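## Task

Remove both white insoles from the hanger and put them down flat on the table, next to each other, near but not overlapping. The remaining insole must stay clipped and the hanger must stay on its rail.

## Robot and tools

Robot: two arms, left_arm and right_arm, each with a two-finger gripper. The fingers point along the gripper's +z axis and part along its y axis. The reported end_effector_position is the spot between the pads, roughly 1 cm short of the fingertips. Joint ranges (rad), base to hand: waist -2.618 to 3.054, shoulder 0 to 3.142, elbow 0 to 3.142 (straight at 2.901), wrist pitch -1.571 to 1.571, wrist yaw -1.571 to 1.571, wrist roll -2.094 to 2.094.

Frames: the scene frame sits at table-top height, midway between the nominal bases; +z is up, +x points out over the table, and left_arm is on the +y side (not tied to image left/right). Actual bases: left_arm at (-0.003, +0.332, 0) m, right_arm at (-0.052, -0.289, 0) m, both almost unrotated. Each arm reports hand pose, velocities and targets in its own base frame. Fixed cameras and the table use the scene frame. Motion offsets are taken along the axes of that arm's current Hand target.

execute_actions(actions, cameras): actions is a list of actions; each action is a table of at most 15 rows, one row per 1/30 s step; fewer rows means the last row is held to fill 15 steps. Each row is one flat list of 14 numbers in [-1, 1]: left_arm dx, dy, dz, rx, ry, rz, opening, then right_arm in the same order. The six pose numbers are an offset from the Hand target held when the action began (every row measured from that same start, not chained). Scale: 1.0 equals 0.6 m for dx/dy/dz, or 180 degrees for the rotation vector rx/ry/rz. Because each new action starts from the updated Hand target, repeating an offset keeps moving further. Opening is absolute: +1 fully open (0.094 m), -1 shut. All-zero pose numbers re-request the current Hand target; always resend the intended opening, since 0 is a real command (half open). Images are returned only for an empty actions list or when cameras names them (["all"], a list of names, or []).

move(target, speed, blend, opening_speed, grip_force, blocking, cameras): target is one 14-number row (same layout and scale as above) or up to 15 such rows; every row is an offset from the Hand targets at the start of the move, not from the previous row. Paths are straight, end together, take at least 0.5 s and are cut at 10 s. speed: m/s, 0.002 to 2.9 (default 0.25), one value or one per target; rotation rate is capped at twice that in rad/s. blend: corner rounding in metres per target; 0 stops at each. opening_speed: rate on the -1..+1 scale per second, at least 0.2; use it for gentle closing. grip_force: newtons per pad, about 10 to 50, one value or one per arm; it persists; lower values close slowly. blocking=false returns after about 0.5 s while motion continues. The result adds a move: line with the ending (done, off_target, moving, held, fault) and limits (paced = pose clipped, held = steps withheld). Moves do not avoid obstacles or the other arm.

wait(seconds 0 to 10): lets time pass holding commands. stop(): brakes a running move. zoom_image(camera, region [x0, y0, x1, y1] in pixels, at most 504 by 504) enlarges part of the newest image of one camera. finished_scene(scene): ends the scene given by number 1 to 3; irreversible.

Cameras: cam_head_left, cam_head_right, cam_high, cam_low (fixed, 672x504) and cam_left_wrist, cam_right_wrist (fisheye on the hands).

Results: end_effector_position (m) and end_effector_quat_wxyz per arm in its base frame; Hand target (last commanded pose after clipping, the origin of the next offsets); Tool commands; grip_measured (opening on the -1..+1 scale, reads a bit wide when empty); Joint positions (last entry is opening in metres); Joint torques; Joint velocities (may be omitted when all are just noise); motor temperatures. The hand often rests a few cm short of its target from friction or load; the next command, even zeros, requests it again, or send the shortfall as an offset. Orientation commands are clipped to 40 degrees from the measured one each step.

Cautions: never let the grippers, wrist cameras or arms touch each other, and never close one gripper on the other's fingers. Move slowly near contact; going far past a surface presses hard. Do not knock the hanger off its rail or strike fixed items. Nothing may drop or be left off the table; release items only when still and resting. Avoid paths passing close to an arm's own base. Motors heat when holding, stretched out or pushing; MOTOR HOT appears at 75 °C, at 90 °C the arm folds and goes idle. Insoles are soft, so close gently.

Each tool is called after ">>>" as a command line: name --argument value for each argument, lists and objects as JSON in quotes; but a table of rows of numbers goes row by row, as --pt "numbers of a row", without its own name.

## Session

>>> execute_actions --actions '[]'

Scene clock: 0.00 s.
left_arm: end_effector_position=(+0.4313, -0.0028, +0.0755) grip_measured=+1.000 end_effector_quat_wxyz=(+0.569, -0.014, +0.822, +0.003) | right_arm: end_effector_position=(+0.4343, -0.0030, +0.1023) grip_measured=+1.000 end_effector_quat_wxyz=(+0.596, +0.040, +0.802, -0.016)
Joint positions: left_arm=[-0.029 1.741 0.481 0.899 -0.049 -0.03 0.094] | right_arm=[0.035 1.684 0.487 0.903 0.107 0.056 0.094]
Joint velocities: within noise
Joint torques (N m): no reading
Motor temperatures (°C): left_arm=[25 27 30 28 25 24 23] | right_arm=[27 24 24 26 24 28 24]
Heat: left arm: 30 °C; right arm: 28 °C.
Hand target: left_arm +0.4320, -0.0027, +0.0767; +0.569, -0.014, +0.822, +0.004 | right_arm +0.4352, -0.0031, +0.1045; +0.598, +0.041, +0.801, -0.016
Tool commands: left_gripper/opening=+1.0 right_gripper/opening=+1.0
camera_calibration:
cam_left_wrist: T_world_to_cam=[[0.095971, -0.992889, 0.070434, -0.0489327], [-0.934871, -0.114207, -0.336116, 0.416441], [0.341769, -0.0335893, -0.939183, 0.0514284], [0, 0, 0, 1]] pos_world=[0.376438, 0.000703025, 0.19172]
cam_right_wrist: T_world_to_cam=[[-0.00964744, -0.997638, 0.0680148, -0.00609384], [-0.9087, -0.0196411, -0.416988, 0.430196], [0.417339, -0.0658279, -0.906364, 0.0414153], [0, 0, 0, 1]] pos_world=[0.373576, 0.00509637, 0.217338]

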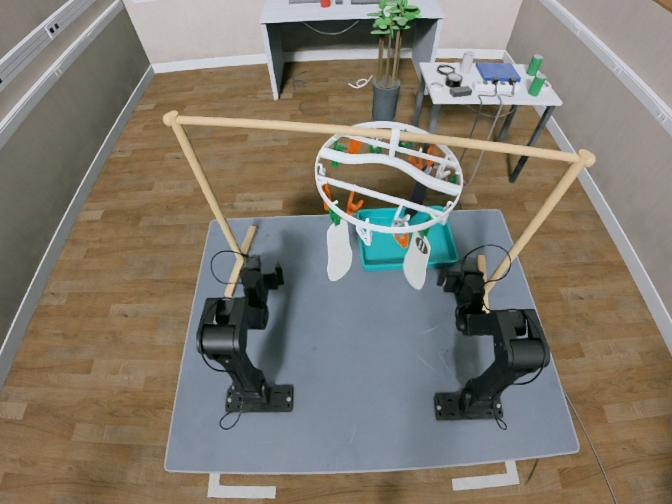

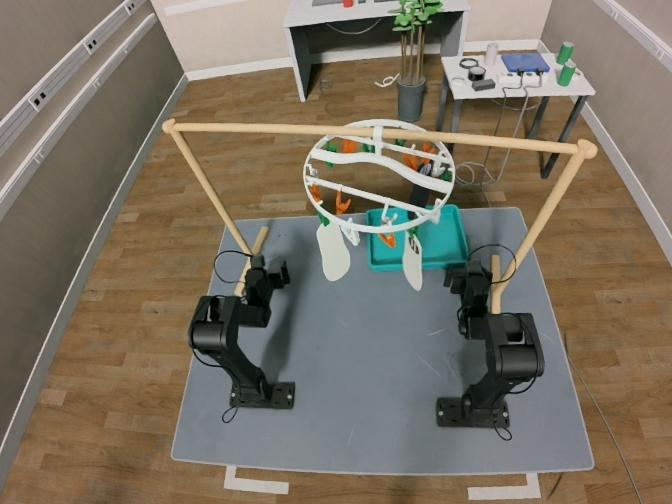

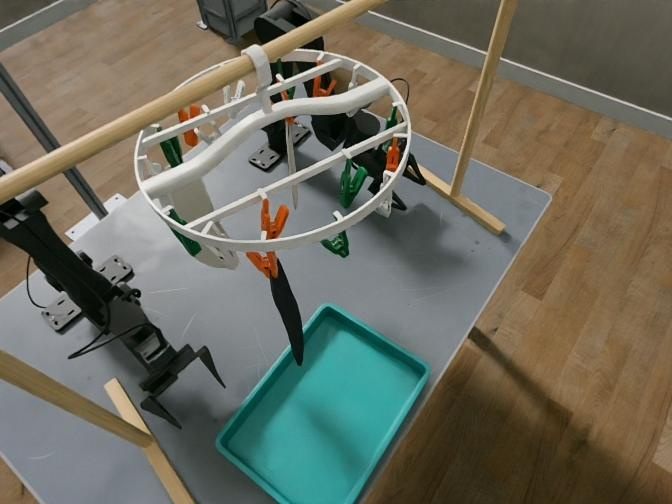

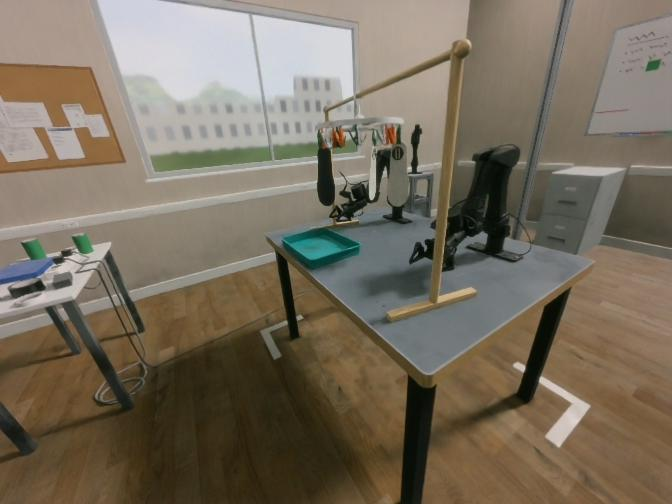

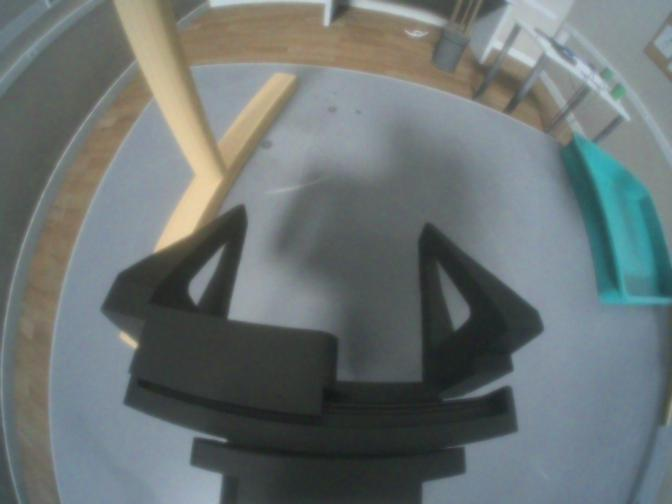

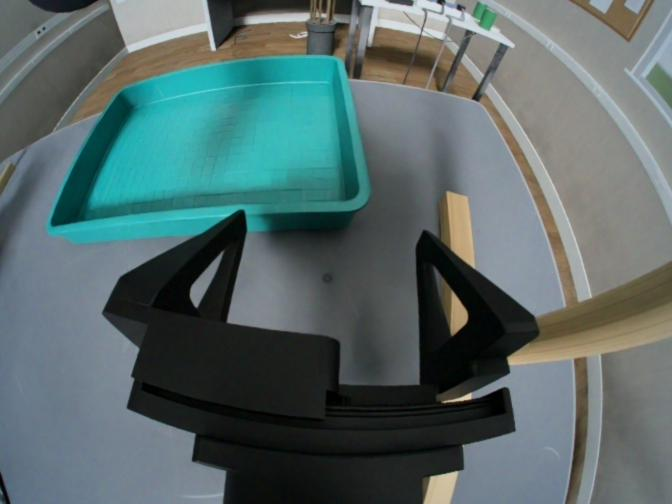

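>>> zoom_image --camera "cam_head_left" --region '[290, 110, 490, 300]'

>>> zoom_image --camera "cam_head_right" --region '[280, 110, 480, 300]'

>>> zoom_image --camera "cam_high" --region '[120, 40, 420, 380]'

>>> zoom_image --camera "cam_low" --region '[290, 100, 450, 230]'

Scaled by 2.520.

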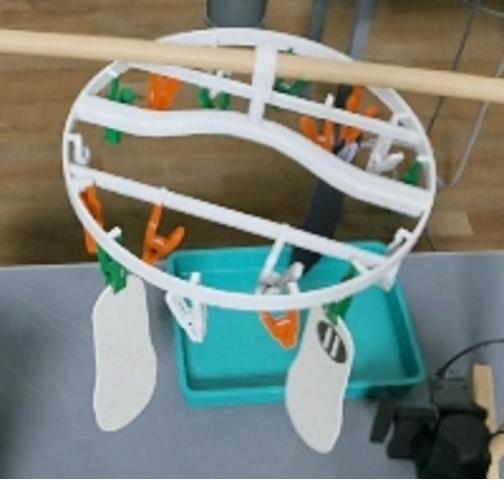

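Scaled by 2.520.

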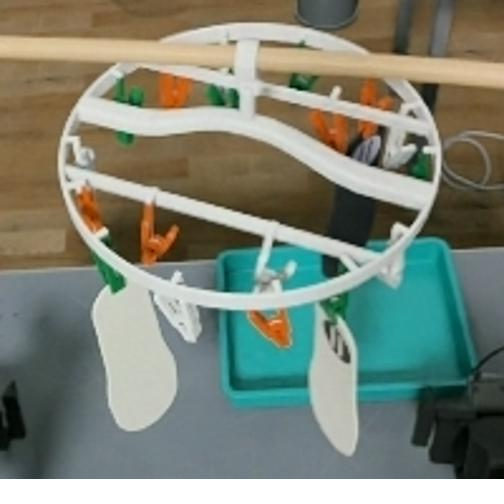

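Scaled by 1.482.

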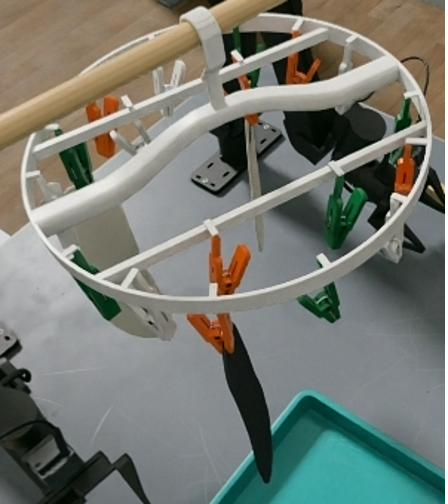

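Scaled by 3.150.

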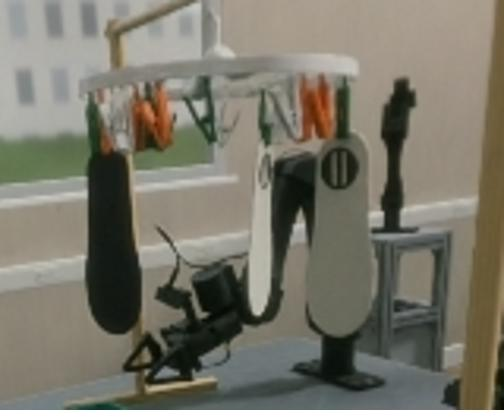

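>>> move --target '[-0.261,-0.307,-0.433,0.246,-0.267,-0.020,1,-0.238,0.230,-0.410,-0.202,-0.248,0.016,1]' --cameras '["all"]'

Scene clock: 146.80 s.
left_arm: end_effector_position=(+0.2500, -0.1893, +0.3044) grip_measured=+1.000 end_effector_quat_wxyz=(+0.801, +0.176, +0.481, -0.310) | right_arm: end_effector_position=(+0.2556, +0.1473, +0.3138) grip_measured=+1.000 end_effector_quat_wxyz=(+0.832, -0.134, +0.487, +0.230)
Joint positions: left_arm=[-0.582 1.146 0.144 1.501 0.121 -0.085 0.094] | right_arm=[0.497 0.966 0.114 1.365 -0.037 0.022 0.094]
Joint torques (N m): left_arm=[-0.68 -3.1 6.24 1.76 -0.12 0.11] | right_arm=[0.65 -1.61 6.58 1.73 0.13 -0.1]
Motor temperatures (°C): left_arm=[25 30 33 44 25 24 23] | right_arm=[27 28 28 41 24 28 24]
Heat: left arm: 44 °C; right arm: 41 °C.
Hand target: left_arm +0.2490, -0.1896, +0.3166; +0.811, +0.173, +0.467, -0.309 | right_arm +0.2520, +0.1459, +0.3147; +0.835, -0.133, +0.482, +0.229
Off the commanded pose: left_arm 0.012 m, 2 deg | right_arm 0.004 m, 1 deg.
move: off_target (left_arm)
camera_calibration:
cam_left_wrist: T_world_to_cam=[[-0.662079, -0.741574, 0.108261, -0.0073447], [-0.33647, 0.165053, -0.927117, 0.385754], [0.669657, -0.650251, -0.358795, -0.0531858], [0, 0, 0, 1]] pos_world=[0.160548, -0.103701, 0.339351]
cam_right_wrist: T_world_to_cam=[[0.498282, -0.859327, 0.115205, -0.0371798], [-0.227591, -0.257854, -0.938996, 0.383743], [0.836611, 0.441665, -0.324059, -0.0470065], [0, 0, 0, 1]] pos_world=[0.145189, 0.0877614, 0.349384]

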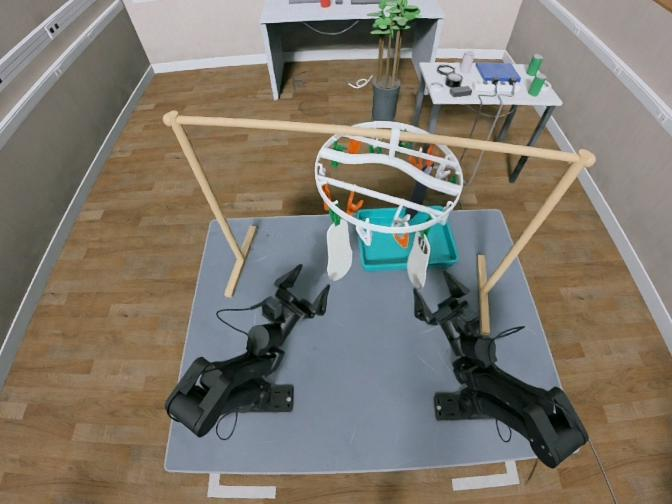

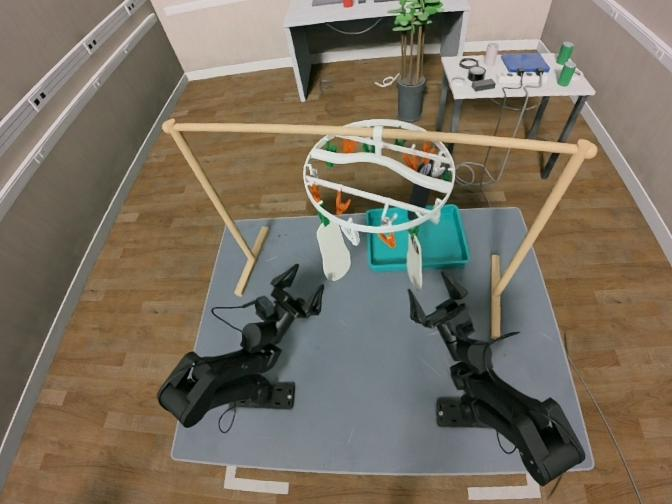

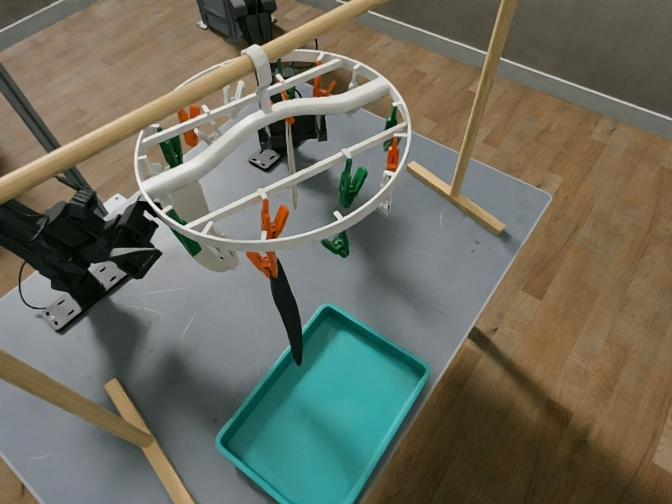

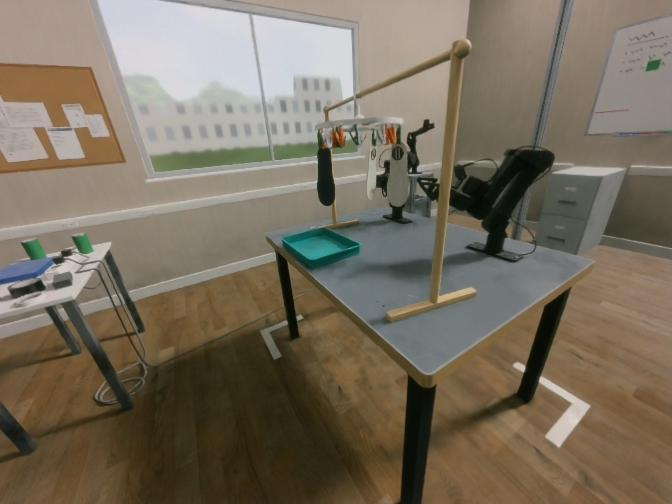

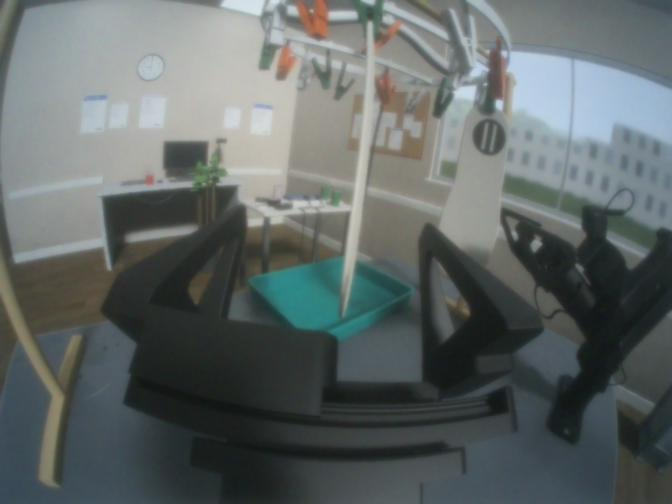

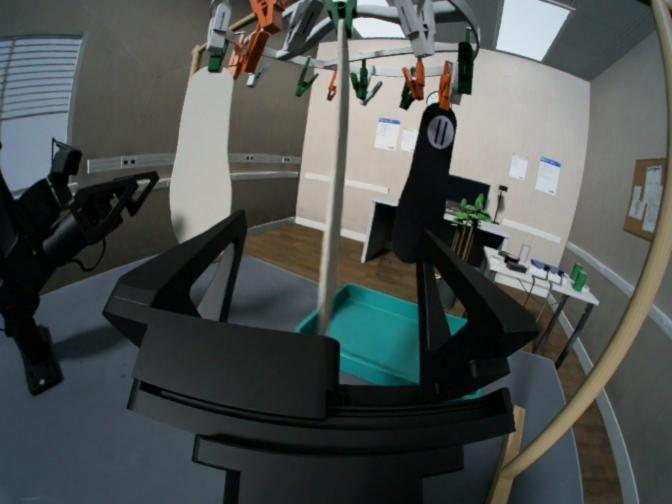

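>>> move --target '[-0.008,-0.015,0.15,0,0,0,1,0,0,0.15,0,0,0,1]' --cameras '["cam_left_wrist","cam_right_wrist","cam_high","cam_low"]'

Scene clock: 153.50 s.
left_arm: end_effector_position=(+0.2956, -0.2412, +0.3658) grip_measured=+1.000 end_effector_quat_wxyz=(+0.812, +0.171, +0.462, -0.313) | right_arm: end_effector_position=(+0.3148, +0.1818, +0.3559) grip_measured=+1.000 end_effector_quat_wxyz=(+0.836, -0.133, +0.480, +0.231)
Joint positions: left_arm=[-0.663 1.323 0.505 1.36 0.052 -0.044 0.094] | right_arm=[0.508 1.25 0.424 1.355 -0.027 0.015 0.094]
Joint torques (N m): left_arm=[-0.65 -3.51 6.76 1.48 -0.11 0.14] | right_arm=[0.7 -2.4 10.14 1.4 0.11 -0.09]
Heat: left arm: 43 °C; right arm: 41 °C.
Hand target: left_arm +0.2997, -0.2460, +0.3661; +0.810, +0.173, +0.467, -0.309 | right_arm +0.3190, +0.1857, +0.3598; +0.835, -0.133, +0.482, +0.229
Off the commanded pose: left_arm 0.006 m, 1 deg | right_arm 0.007 m, 0 deg.
move: done
camera_calibration:
cam_left_wrist: T_world_to_cam=[[-0.666225, -0.738725, 0.102119, -0.0181477], [-0.300923, 0.14101, -0.943166, 0.456135], [0.682341, -0.659091, -0.316244, -0.116835], [0, 0, 0, 1]] pos_world=[0.204892, -0.154731, 0.395116]
cam_right_wrist: T_world_to_cam=[[0.495665, -0.860737, 0.115968, -0.041074], [-0.214583, -0.250752, -0.943969, 0.442015], [0.841588, 0.443008, -0.308988, -0.105348], [0, 0, 0, 1]] pos_world=[0.203868, 0.122153, 0.38946]
Images, in order (width x height): cam_high 672x504, cam_low 672x504, cam_left_wrist 672x504, cam_right_wrist 672x504.

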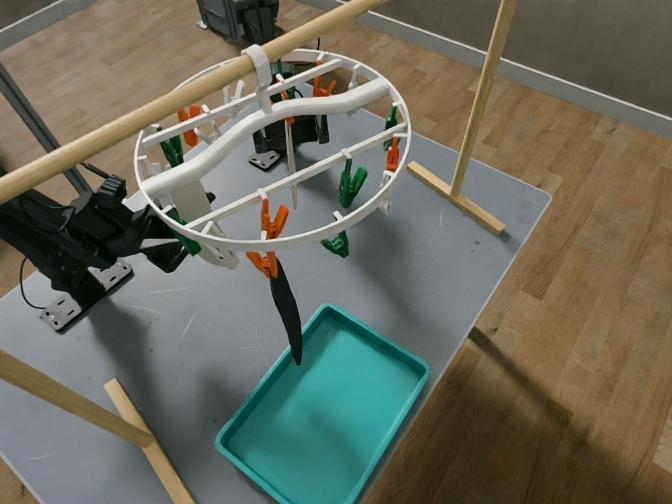

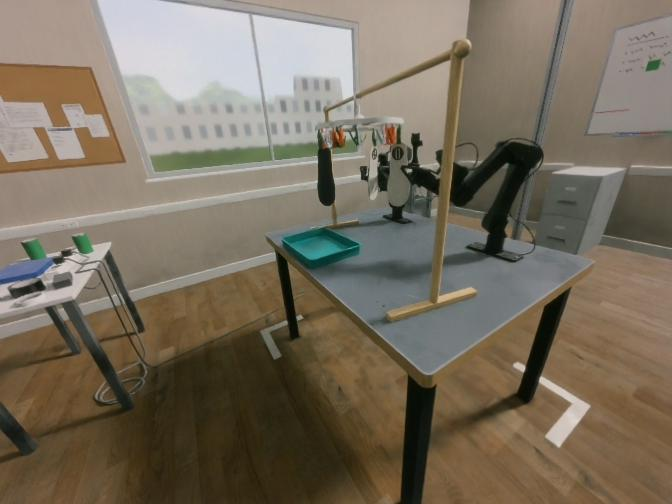

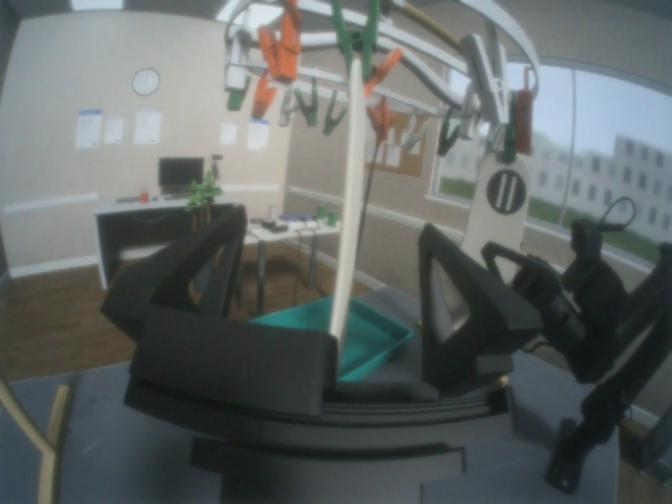

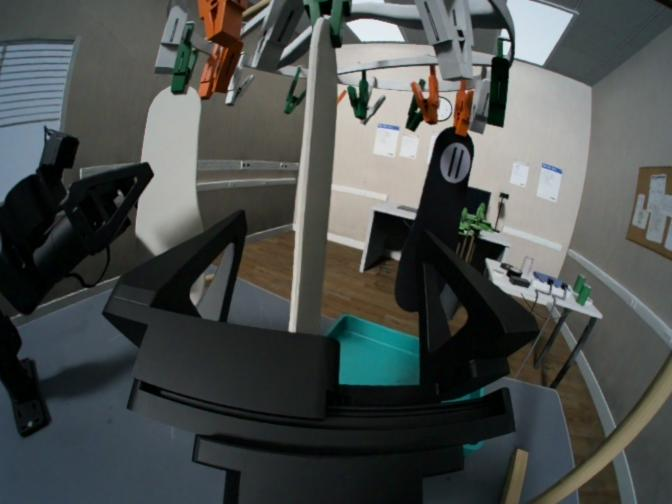

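>>> move --target '[0,0,0.022,0,0,0,1,0,0.012,0.012,0,0,0,1]'

>>> move --target '[0,0,0,0,0,0,-0.98,0,0,0,0,0,0,-0.98]' --opening_speed 0.7 --cameras '["cam_left_wrist","cam_right_wrist","cam_high","cam_low"]'

Scene clock: 168.80 s.
left_arm: end_effector_position=(+0.3046, -0.2477, +0.3720) grip_measured=+1.000 end_effector_quat_wxyz=(+0.812, +0.171, +0.463, -0.312) | right_arm: end_effector_position=(+0.3163, +0.1909, +0.3577) grip_measured=+1.000 end_effector_quat_wxyz=(+0.835, -0.133, +0.482, +0.231)
Joint positions: left_arm=[-0.663 1.355 0.558 1.337 0.049 -0.042 0.094] | right_arm=[0.541 1.269 0.447 1.345 0.002 -0.001 0.094]
Joint torques (N m): left_arm=[-0.92 -3.77 6.99 1.47 -0.1 0.11] | right_arm=[0.72 -2.52 10.67 1.4 0.1 -0.1]
Heat: left arm: 41 °C; right arm: 39 °C.
Hand target: left_arm +0.3083, -0.2535, +0.3728; +0.811, +0.173, +0.466, -0.309 | right_arm +0.3206, +0.1951, +0.3635; +0.835, -0.133, +0.482, +0.229
Off the commanded pose: left_arm 0.007 m, 1 deg | right_arm 0.008 m, 0 deg.
move: done

Scene clock: 172.20 s.
left_arm: end_effector_position=(+0.3047, -0.2477, +0.3718) grip_measured=-0.955 end_effector_quat_wxyz=(+0.812, +0.171, +0.463, -0.311) | right_arm: end_effector_position=(+0.3165, +0.1908, +0.3575) grip_measured=-0.938 end_effector_quat_wxyz=(+0.835, -0.133, +0.482, +0.230)
Joint positions: left_arm=[-0.663 1.355 0.558 1.336 0.049 -0.042 0.002] | right_arm=[0.541 1.269 0.447 1.345 0.003 -0.002 0.003]
Joint torques (N m): left_arm=[-0.91 -3.74 7.01 1.47 -0.09 0.13] | right_arm=[0.72 -2.54 10.67 1.4 0.1 -0.09]
Heat: left arm: 41 °C; right arm: 39 °C.
Hand target: left_arm +0.3082, -0.2535, +0.3728; +0.811, +0.173, +0.466, -0.309 | right_arm +0.3206, +0.1951, +0.3635; +0.835, -0.133, +0.482, +0.229
Off the commanded pose: left_arm 0.007 m, 1 deg | right_arm 0.008 m, 0 deg.
move: done
camera_calibration:
cam_left_wrist: T_world_to_cam=[[-0.663676, -0.741033, 0.102001, -0.0187577], [-0.302581, 0.141248, -0.942599, 0.465881], [0.68409, -0.656444, -0.317966, -0.124651], [0, 0, 0, 1]] pos_world=[0.21379, -0.161531, 0.401417]
cam_right_wrist: T_world_to_cam=[[0.495315, -0.860897, 0.116271, -0.0342777], [-0.218554, -0.25303, -0.942449, 0.447293], [0.840772, 0.441398, -0.313482, -0.108039], [0, 0, 0, 1]] pos_world=[0.205572, 0.131357, 0.391668]
Images, in order (width x height): cam_high 672x504, cam_low 672x504, cam_left_wrist 672x504, cam_right_wrist 672x504.

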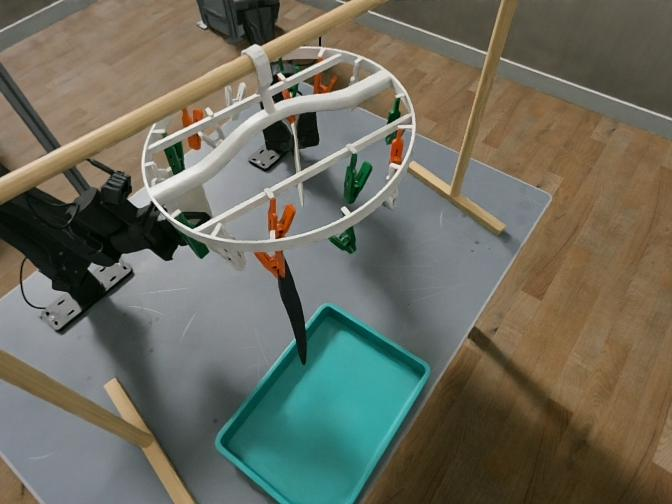

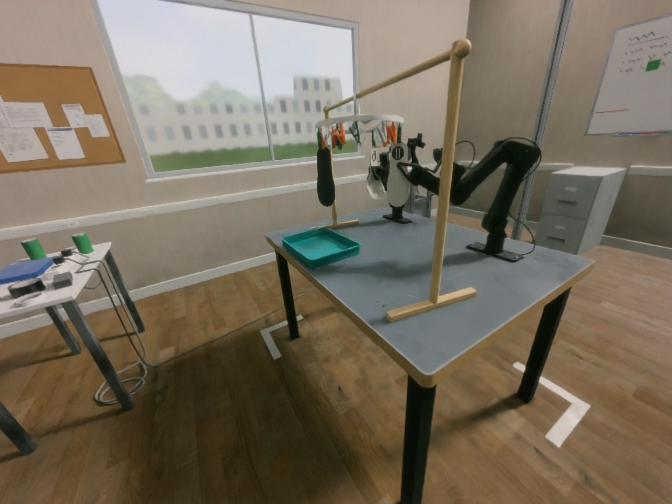

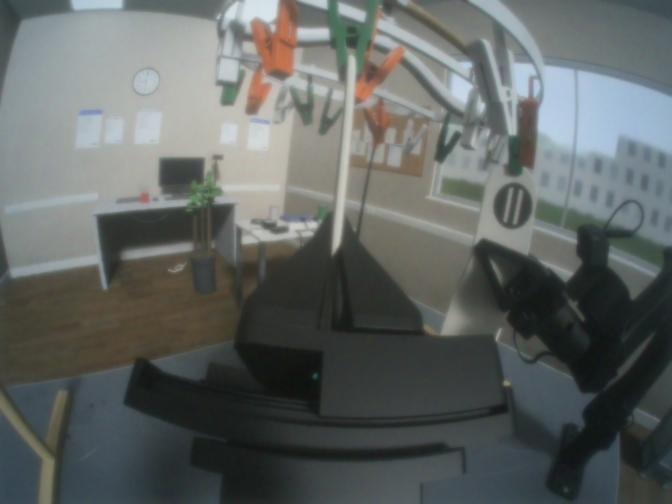

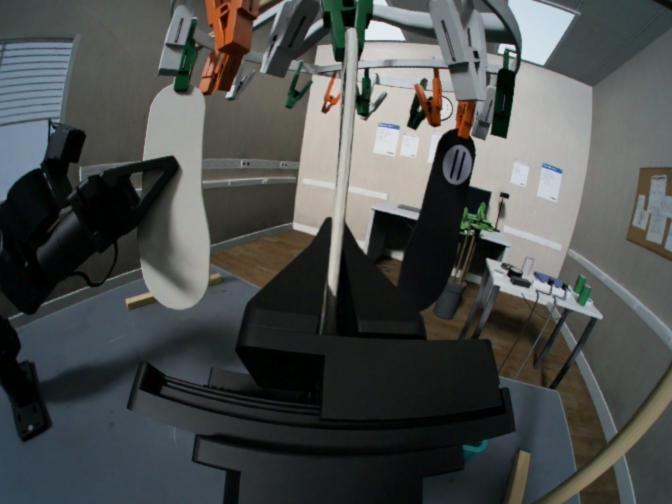

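>>> move --target '[0.18,0,-0.10,0,0,0,-1,0.18,0,-0.10,0,0,0,-1]' --speed 0.12 --cameras '["cam_left_wrist","cam_right_wrist","cam_high","cam_low"]'

Scene clock: 181.07 s.
left_arm: end_effector_position=(+0.3091, -0.2543, +0.2608) grip_measured=-0.955 end_effector_quat_wxyz=(+0.765, +0.197, +0.538, -0.295) | right_arm: end_effector_position=(+0.3250, +0.1948, +0.2486) grip_measured=-0.941 end_effector_quat_wxyz=(+0.784, -0.153, +0.563, +0.214)
Joint positions: left_arm=[-0.67 1.58 0.37 1.562 0.046 -0.033 0.002] | right_arm=[0.541 1.524 0.271 1.578 0.009 -0.002 0.003]
Joint torques (N m): left_arm=[-0.49 -4.34 3.03 1.83 -0.08 0.13] | right_arm=[0.62 -3.28 4.41 1.92 0.02 -0.04]
Heat: left arm: 40 °C; right arm: 39 °C.
Hand target: left_arm +0.3098, -0.2558, +0.2493; +0.811, +0.173, +0.467, -0.309 | right_arm +0.3225, +0.1960, +0.2399; +0.835, -0.133, +0.482, +0.229
Off the commanded pose: left_arm 0.012 m, 10 deg | right_arm 0.009 m, 11 deg.
joint read past its limit (left arm) — joint 4 (wrist pitch), upper limit.
joint sent to its limit (left arm) — joint 4 (wrist pitch), upper limit. The joint targets are off in orientation, not in position.
joint sent to its limit (right arm) — joint 4 (wrist pitch), upper limit. The joint targets are off in orientation, not in position.
move: off_target (left_arm, right_arm)
camera_calibration:
cam_left_wrist: T_world_to_cam=[[-0.649547, -0.75295, 0.105614, -0.0177486], [-0.432156, 0.251327, -0.866069, 0.411548], [0.625563, -0.608195, -0.488641, -0.0925678], [0, 0, 0, 1]] pos_world=[0.224232, -0.173096, 0.313071]
cam_right_wrist: T_world_to_cam=[[0.510681, -0.851919, 0.115925, -0.0292197], [-0.374512, -0.341787, -0.861929, 0.395456], [0.773916, 0.396755, -0.493599, -0.0759733], [0, 0, 0, 1]] pos_world=[0.221822, 0.140412, 0.306742]
Images, in order (width x height): cam_high 672x504, cam_low 672x504, cam_left_wrist 672x504, cam_right_wrist 672x504.

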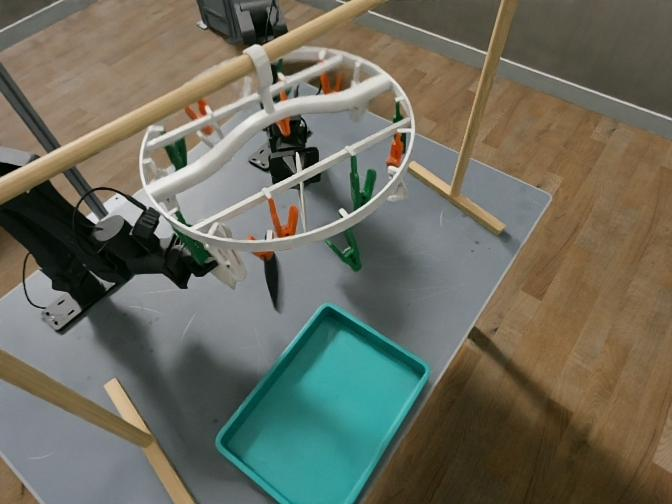

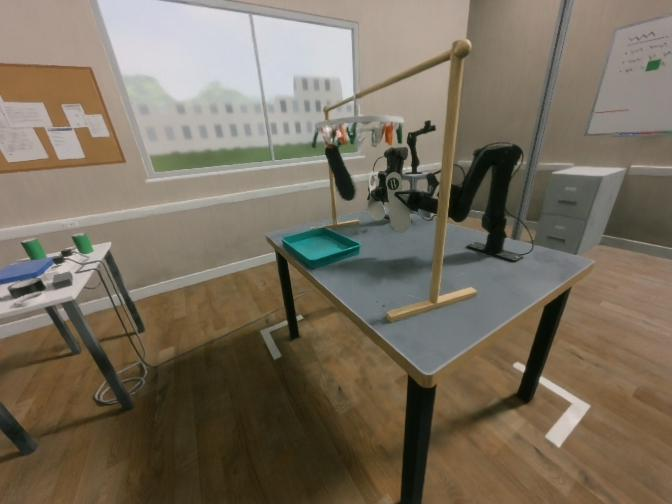

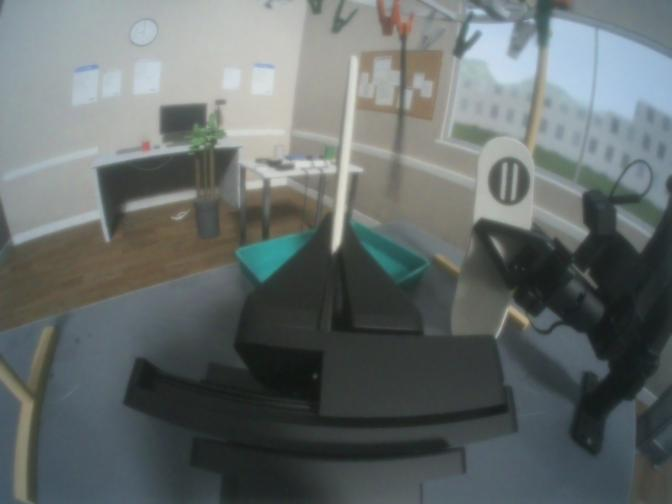

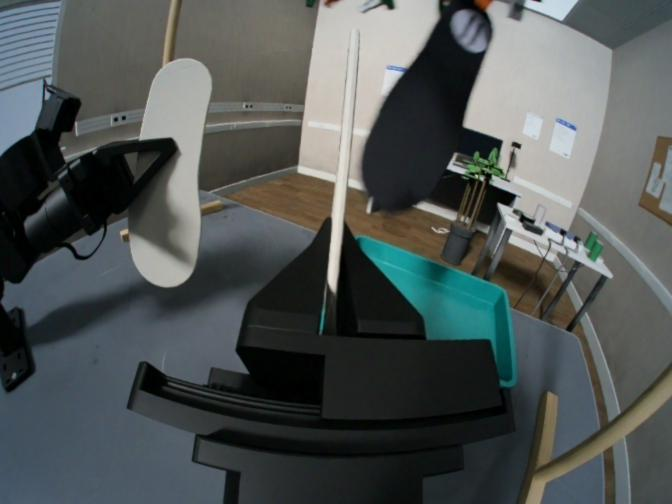

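>>> move --target '[0.125,0.048,-0.112,-0.154,0.321,-0.455,-1,0.152,-0.009,-0.037,0.089,0.376,0.453,-1]' --speed 0.5 --cameras '["all"]'

Scene clock: 196.77 s.
left_arm: end_effector_position=(+0.3082, -0.2212, +0.1465) grip_measured=-0.955 end_effector_quat_wxyz=(+0.143, -0.216, +0.815, -0.518) | right_arm: end_effector_position=(+0.3415, +0.2047, +0.1431) grip_measured=-0.941 end_effector_quat_wxyz=(+0.128, +0.201, +0.821, +0.518)
Joint positions: left_arm=[-0.344 1.323 0.608 0.169 0.622 -1.22 0.002] | right_arm=[0.22 1.471 0.739 0.097 -0.76 1.1 0.003]
Joint torques (N m): left_arm=[0.76 -3.9 7.6 1.72 0.3 -0.02] | right_arm=[-0.62 -4.27 11.15 1.4 -0.41 -0.01]
Heat: left arm: 41 °C; right arm: 41 °C.
Hand target: left_arm +0.3132, -0.2215, +0.1505; +0.140, -0.218, +0.814, -0.519 | right_arm +0.3480, +0.2048, +0.1498; +0.127, +0.200, +0.819, +0.522
Off the commanded pose: left_arm 0.006 m, 0 deg | right_arm 0.009 m, 0 deg.
move: done
camera_calibration:
cam_left_wrist: T_world_to_cam=[[0.29271, -0.361733, 0.885139, -0.299394], [-0.888288, 0.239765, 0.391737, 0.257636], [-0.353929, -0.900923, -0.251141, 0.0747052], [0, 0, 0, 1]] pos_world=[0.342931, -0.102769, 0.182842]
cam_right_wrist: T_world_to_cam=[[-0.0820446, -0.393204, -0.915783, 0.239264], [-0.91633, -0.331593, 0.224468, 0.341594], [-0.391929, 0.857576, -0.3331, 0.136156], [0, 0, 0, 1]] pos_world=[0.386007, 0.0905856, 0.187791]

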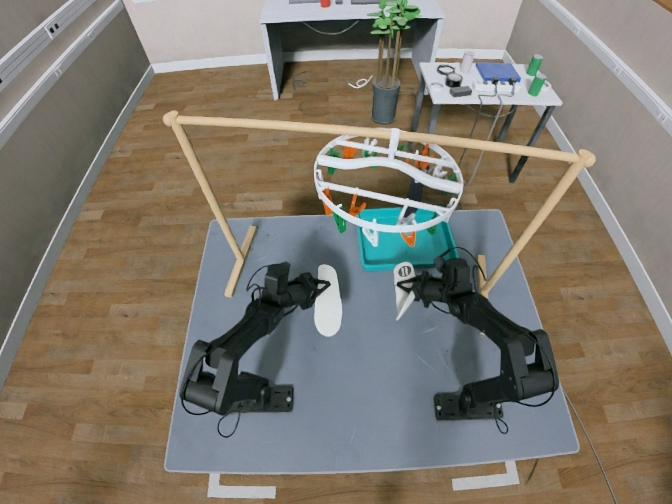

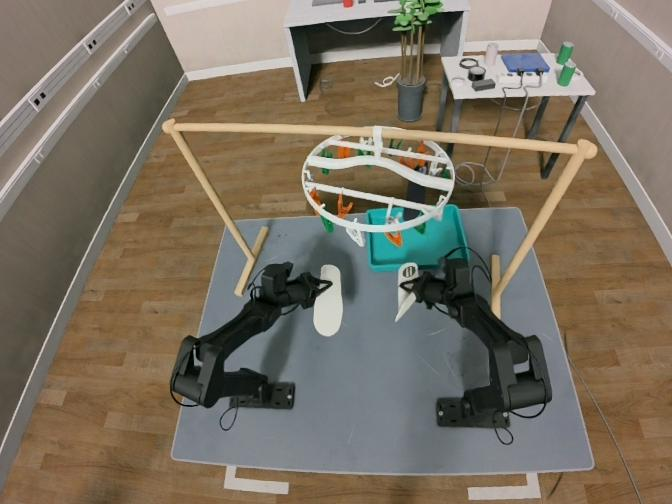

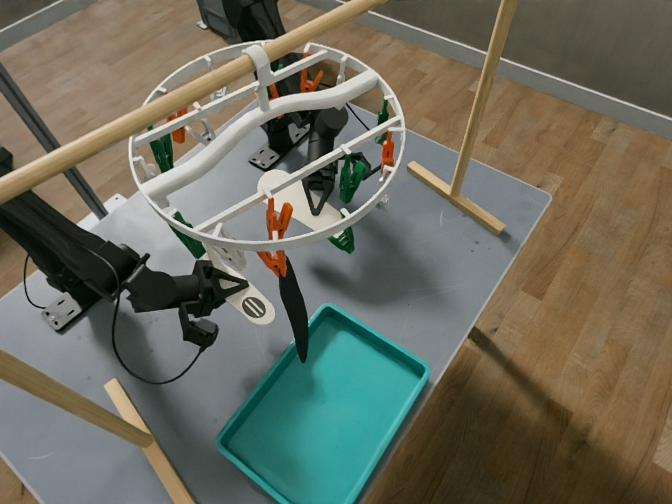

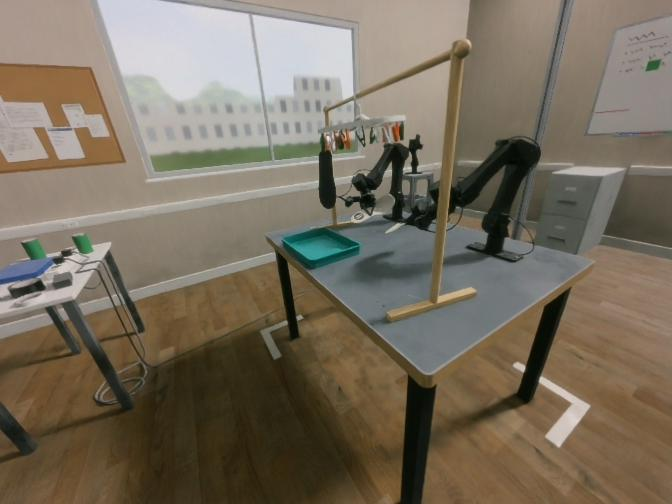

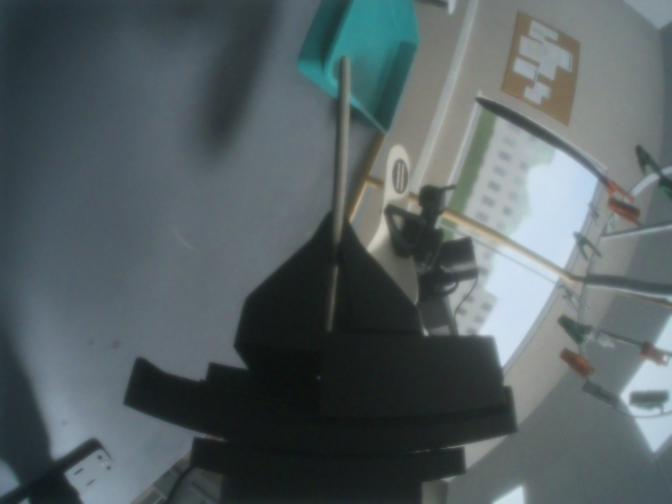

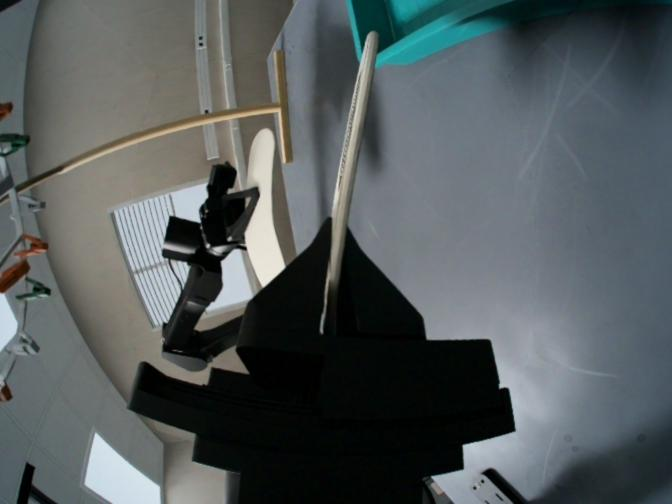

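>>> move --target '[0.0375,0.078,0.108,0,0,0,-1,0.0375,-0.078,0.108,0,0,-0.044,-1]' --cameras '["cam_head_left","cam_high","cam_low","cam_right_wrist","cam_left_wrist"]'

>>> zoom_image --camera "cam_head_left" --region '[280, 220, 460, 360]'

>>> zoom_image --camera "cam_low" --region '[320, 180, 450, 260]'

Scene clock: 223.97 s.
left_arm: end_effector_position=(+0.3160, -0.2665, +0.0908) grip_measured=-0.955 end_effector_quat_wxyz=(+0.145, -0.213, +0.810, -0.526) | right_arm: end_effector_position=(+0.3506, +0.2500, +0.0905) grip_measured=-0.942 end_effector_quat_wxyz=(+0.167, +0.142, +0.827, +0.518)
Joint positions: left_arm=[-0.492 1.615 0.543 0.594 0.5 -1.315 0.002] | right_arm=[0.36 1.708 0.674 0.494 -0.653 1.079 0.003]
Joint torques (N m): left_arm=[-0.64 -5 3.7 2.04 0.07 -0.03] | right_arm=[0.47 -5.5 5.12 1.86 -0.14 -0.08]
Motor temperatures (°C): left_arm=[25 30 34 41 25 24 26] | right_arm=[27 27 33 40 24 28 26]
Heat: left arm: 41 °C; right arm: 40 °C.
Hand target: left_arm +0.3133, -0.2665, +0.0806; +0.140, -0.218, +0.814, -0.519 | right_arm +0.3458, +0.2497, +0.0799; +0.162, +0.144, +0.831, +0.512
Off the commanded pose: left_arm 0.010 m, 1 deg | right_arm 0.012 m, 1 deg.
move: off_target (right_arm)
camera_calibration:
cam_left_wrist: T_world_to_cam=[[0.281166, -0.347335, 0.894597, -0.262185], [-0.892508, 0.247934, 0.376772, 0.302099], [-0.352668, -0.904371, -0.240289, 0.0203588], [0, 0, 0, 1]] pos_world=[0.350523, -0.147555, 0.125619]
cam_right_wrist: T_world_to_cam=[[0.0549828, -0.428964, -0.901647, 0.169265], [-0.916926, -0.379149, 0.124468, 0.397886], [-0.395251, 0.8199, -0.414175, 0.101245], [0, 0, 0, 1]] pos_world=[0.395543, 0.140456, 0.145026]
Images, in order (width x height): cam_head_left 672x504, cam_high 672x504, cam_low 672x504, cam_left_wrist 672x504, cam_right_wrist 672x504.

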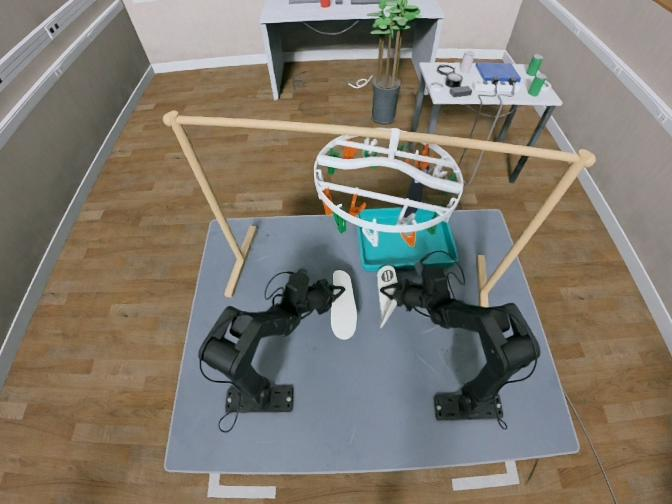

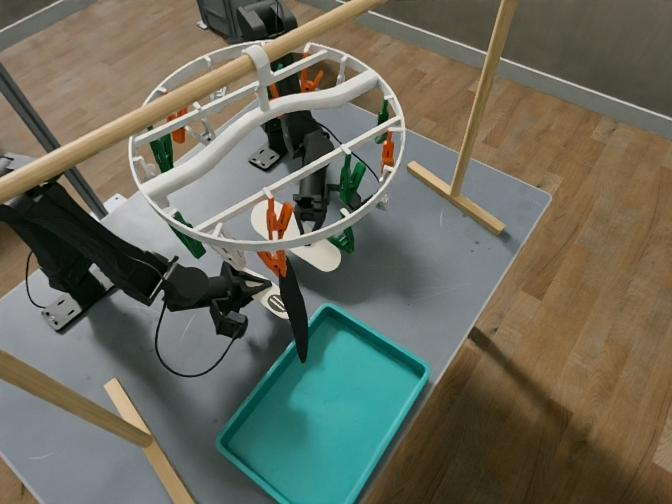

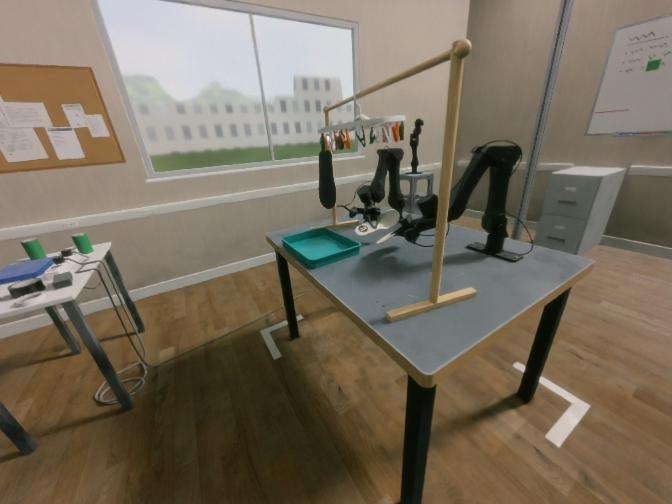

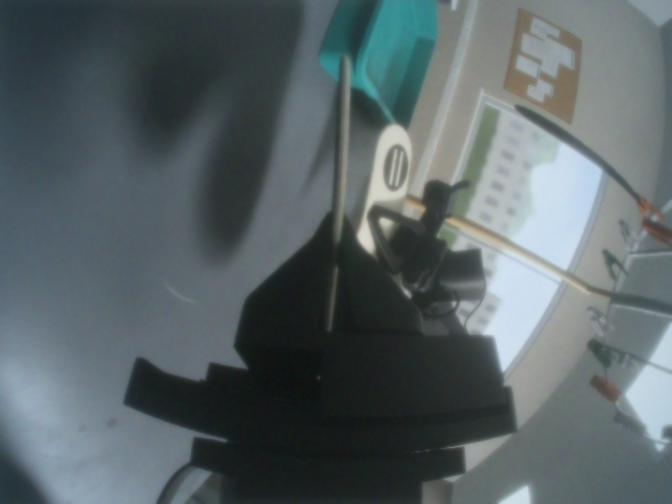

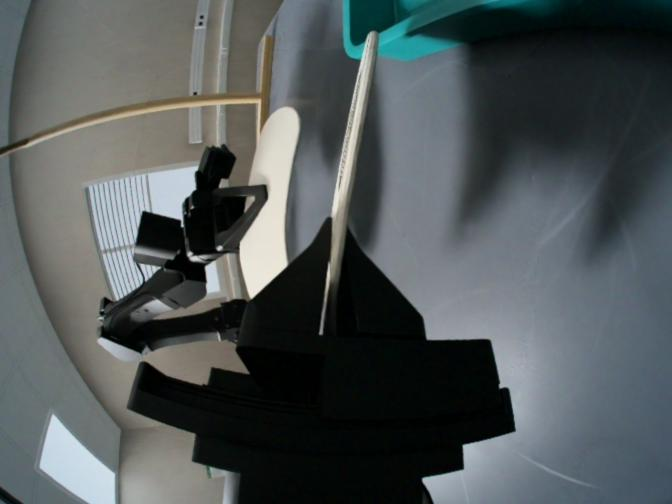

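Scaled by 2.800.

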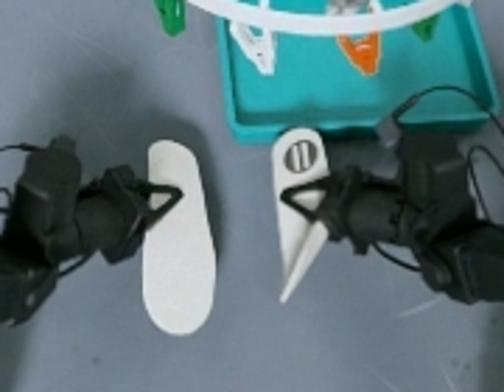

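Scaled by 3.877.

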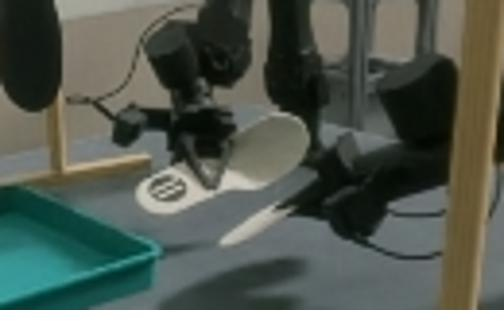

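>>> zoom_image --camera "cam_head_left" --region '[365, 255, 425, 335]'

>>> zoom_image --camera "cam_high" --region '[220, 180, 350, 330]'

Scaled by 6.300.

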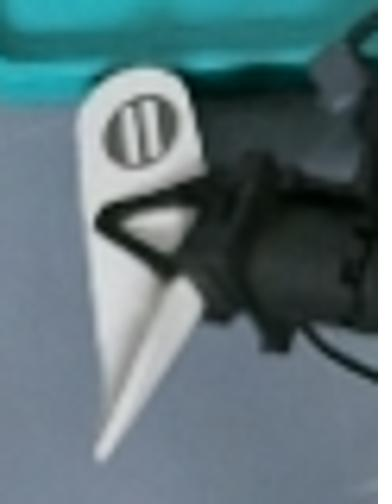

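Scaled by 3.360.

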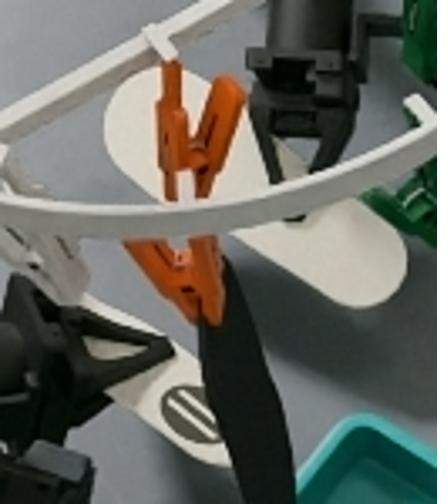

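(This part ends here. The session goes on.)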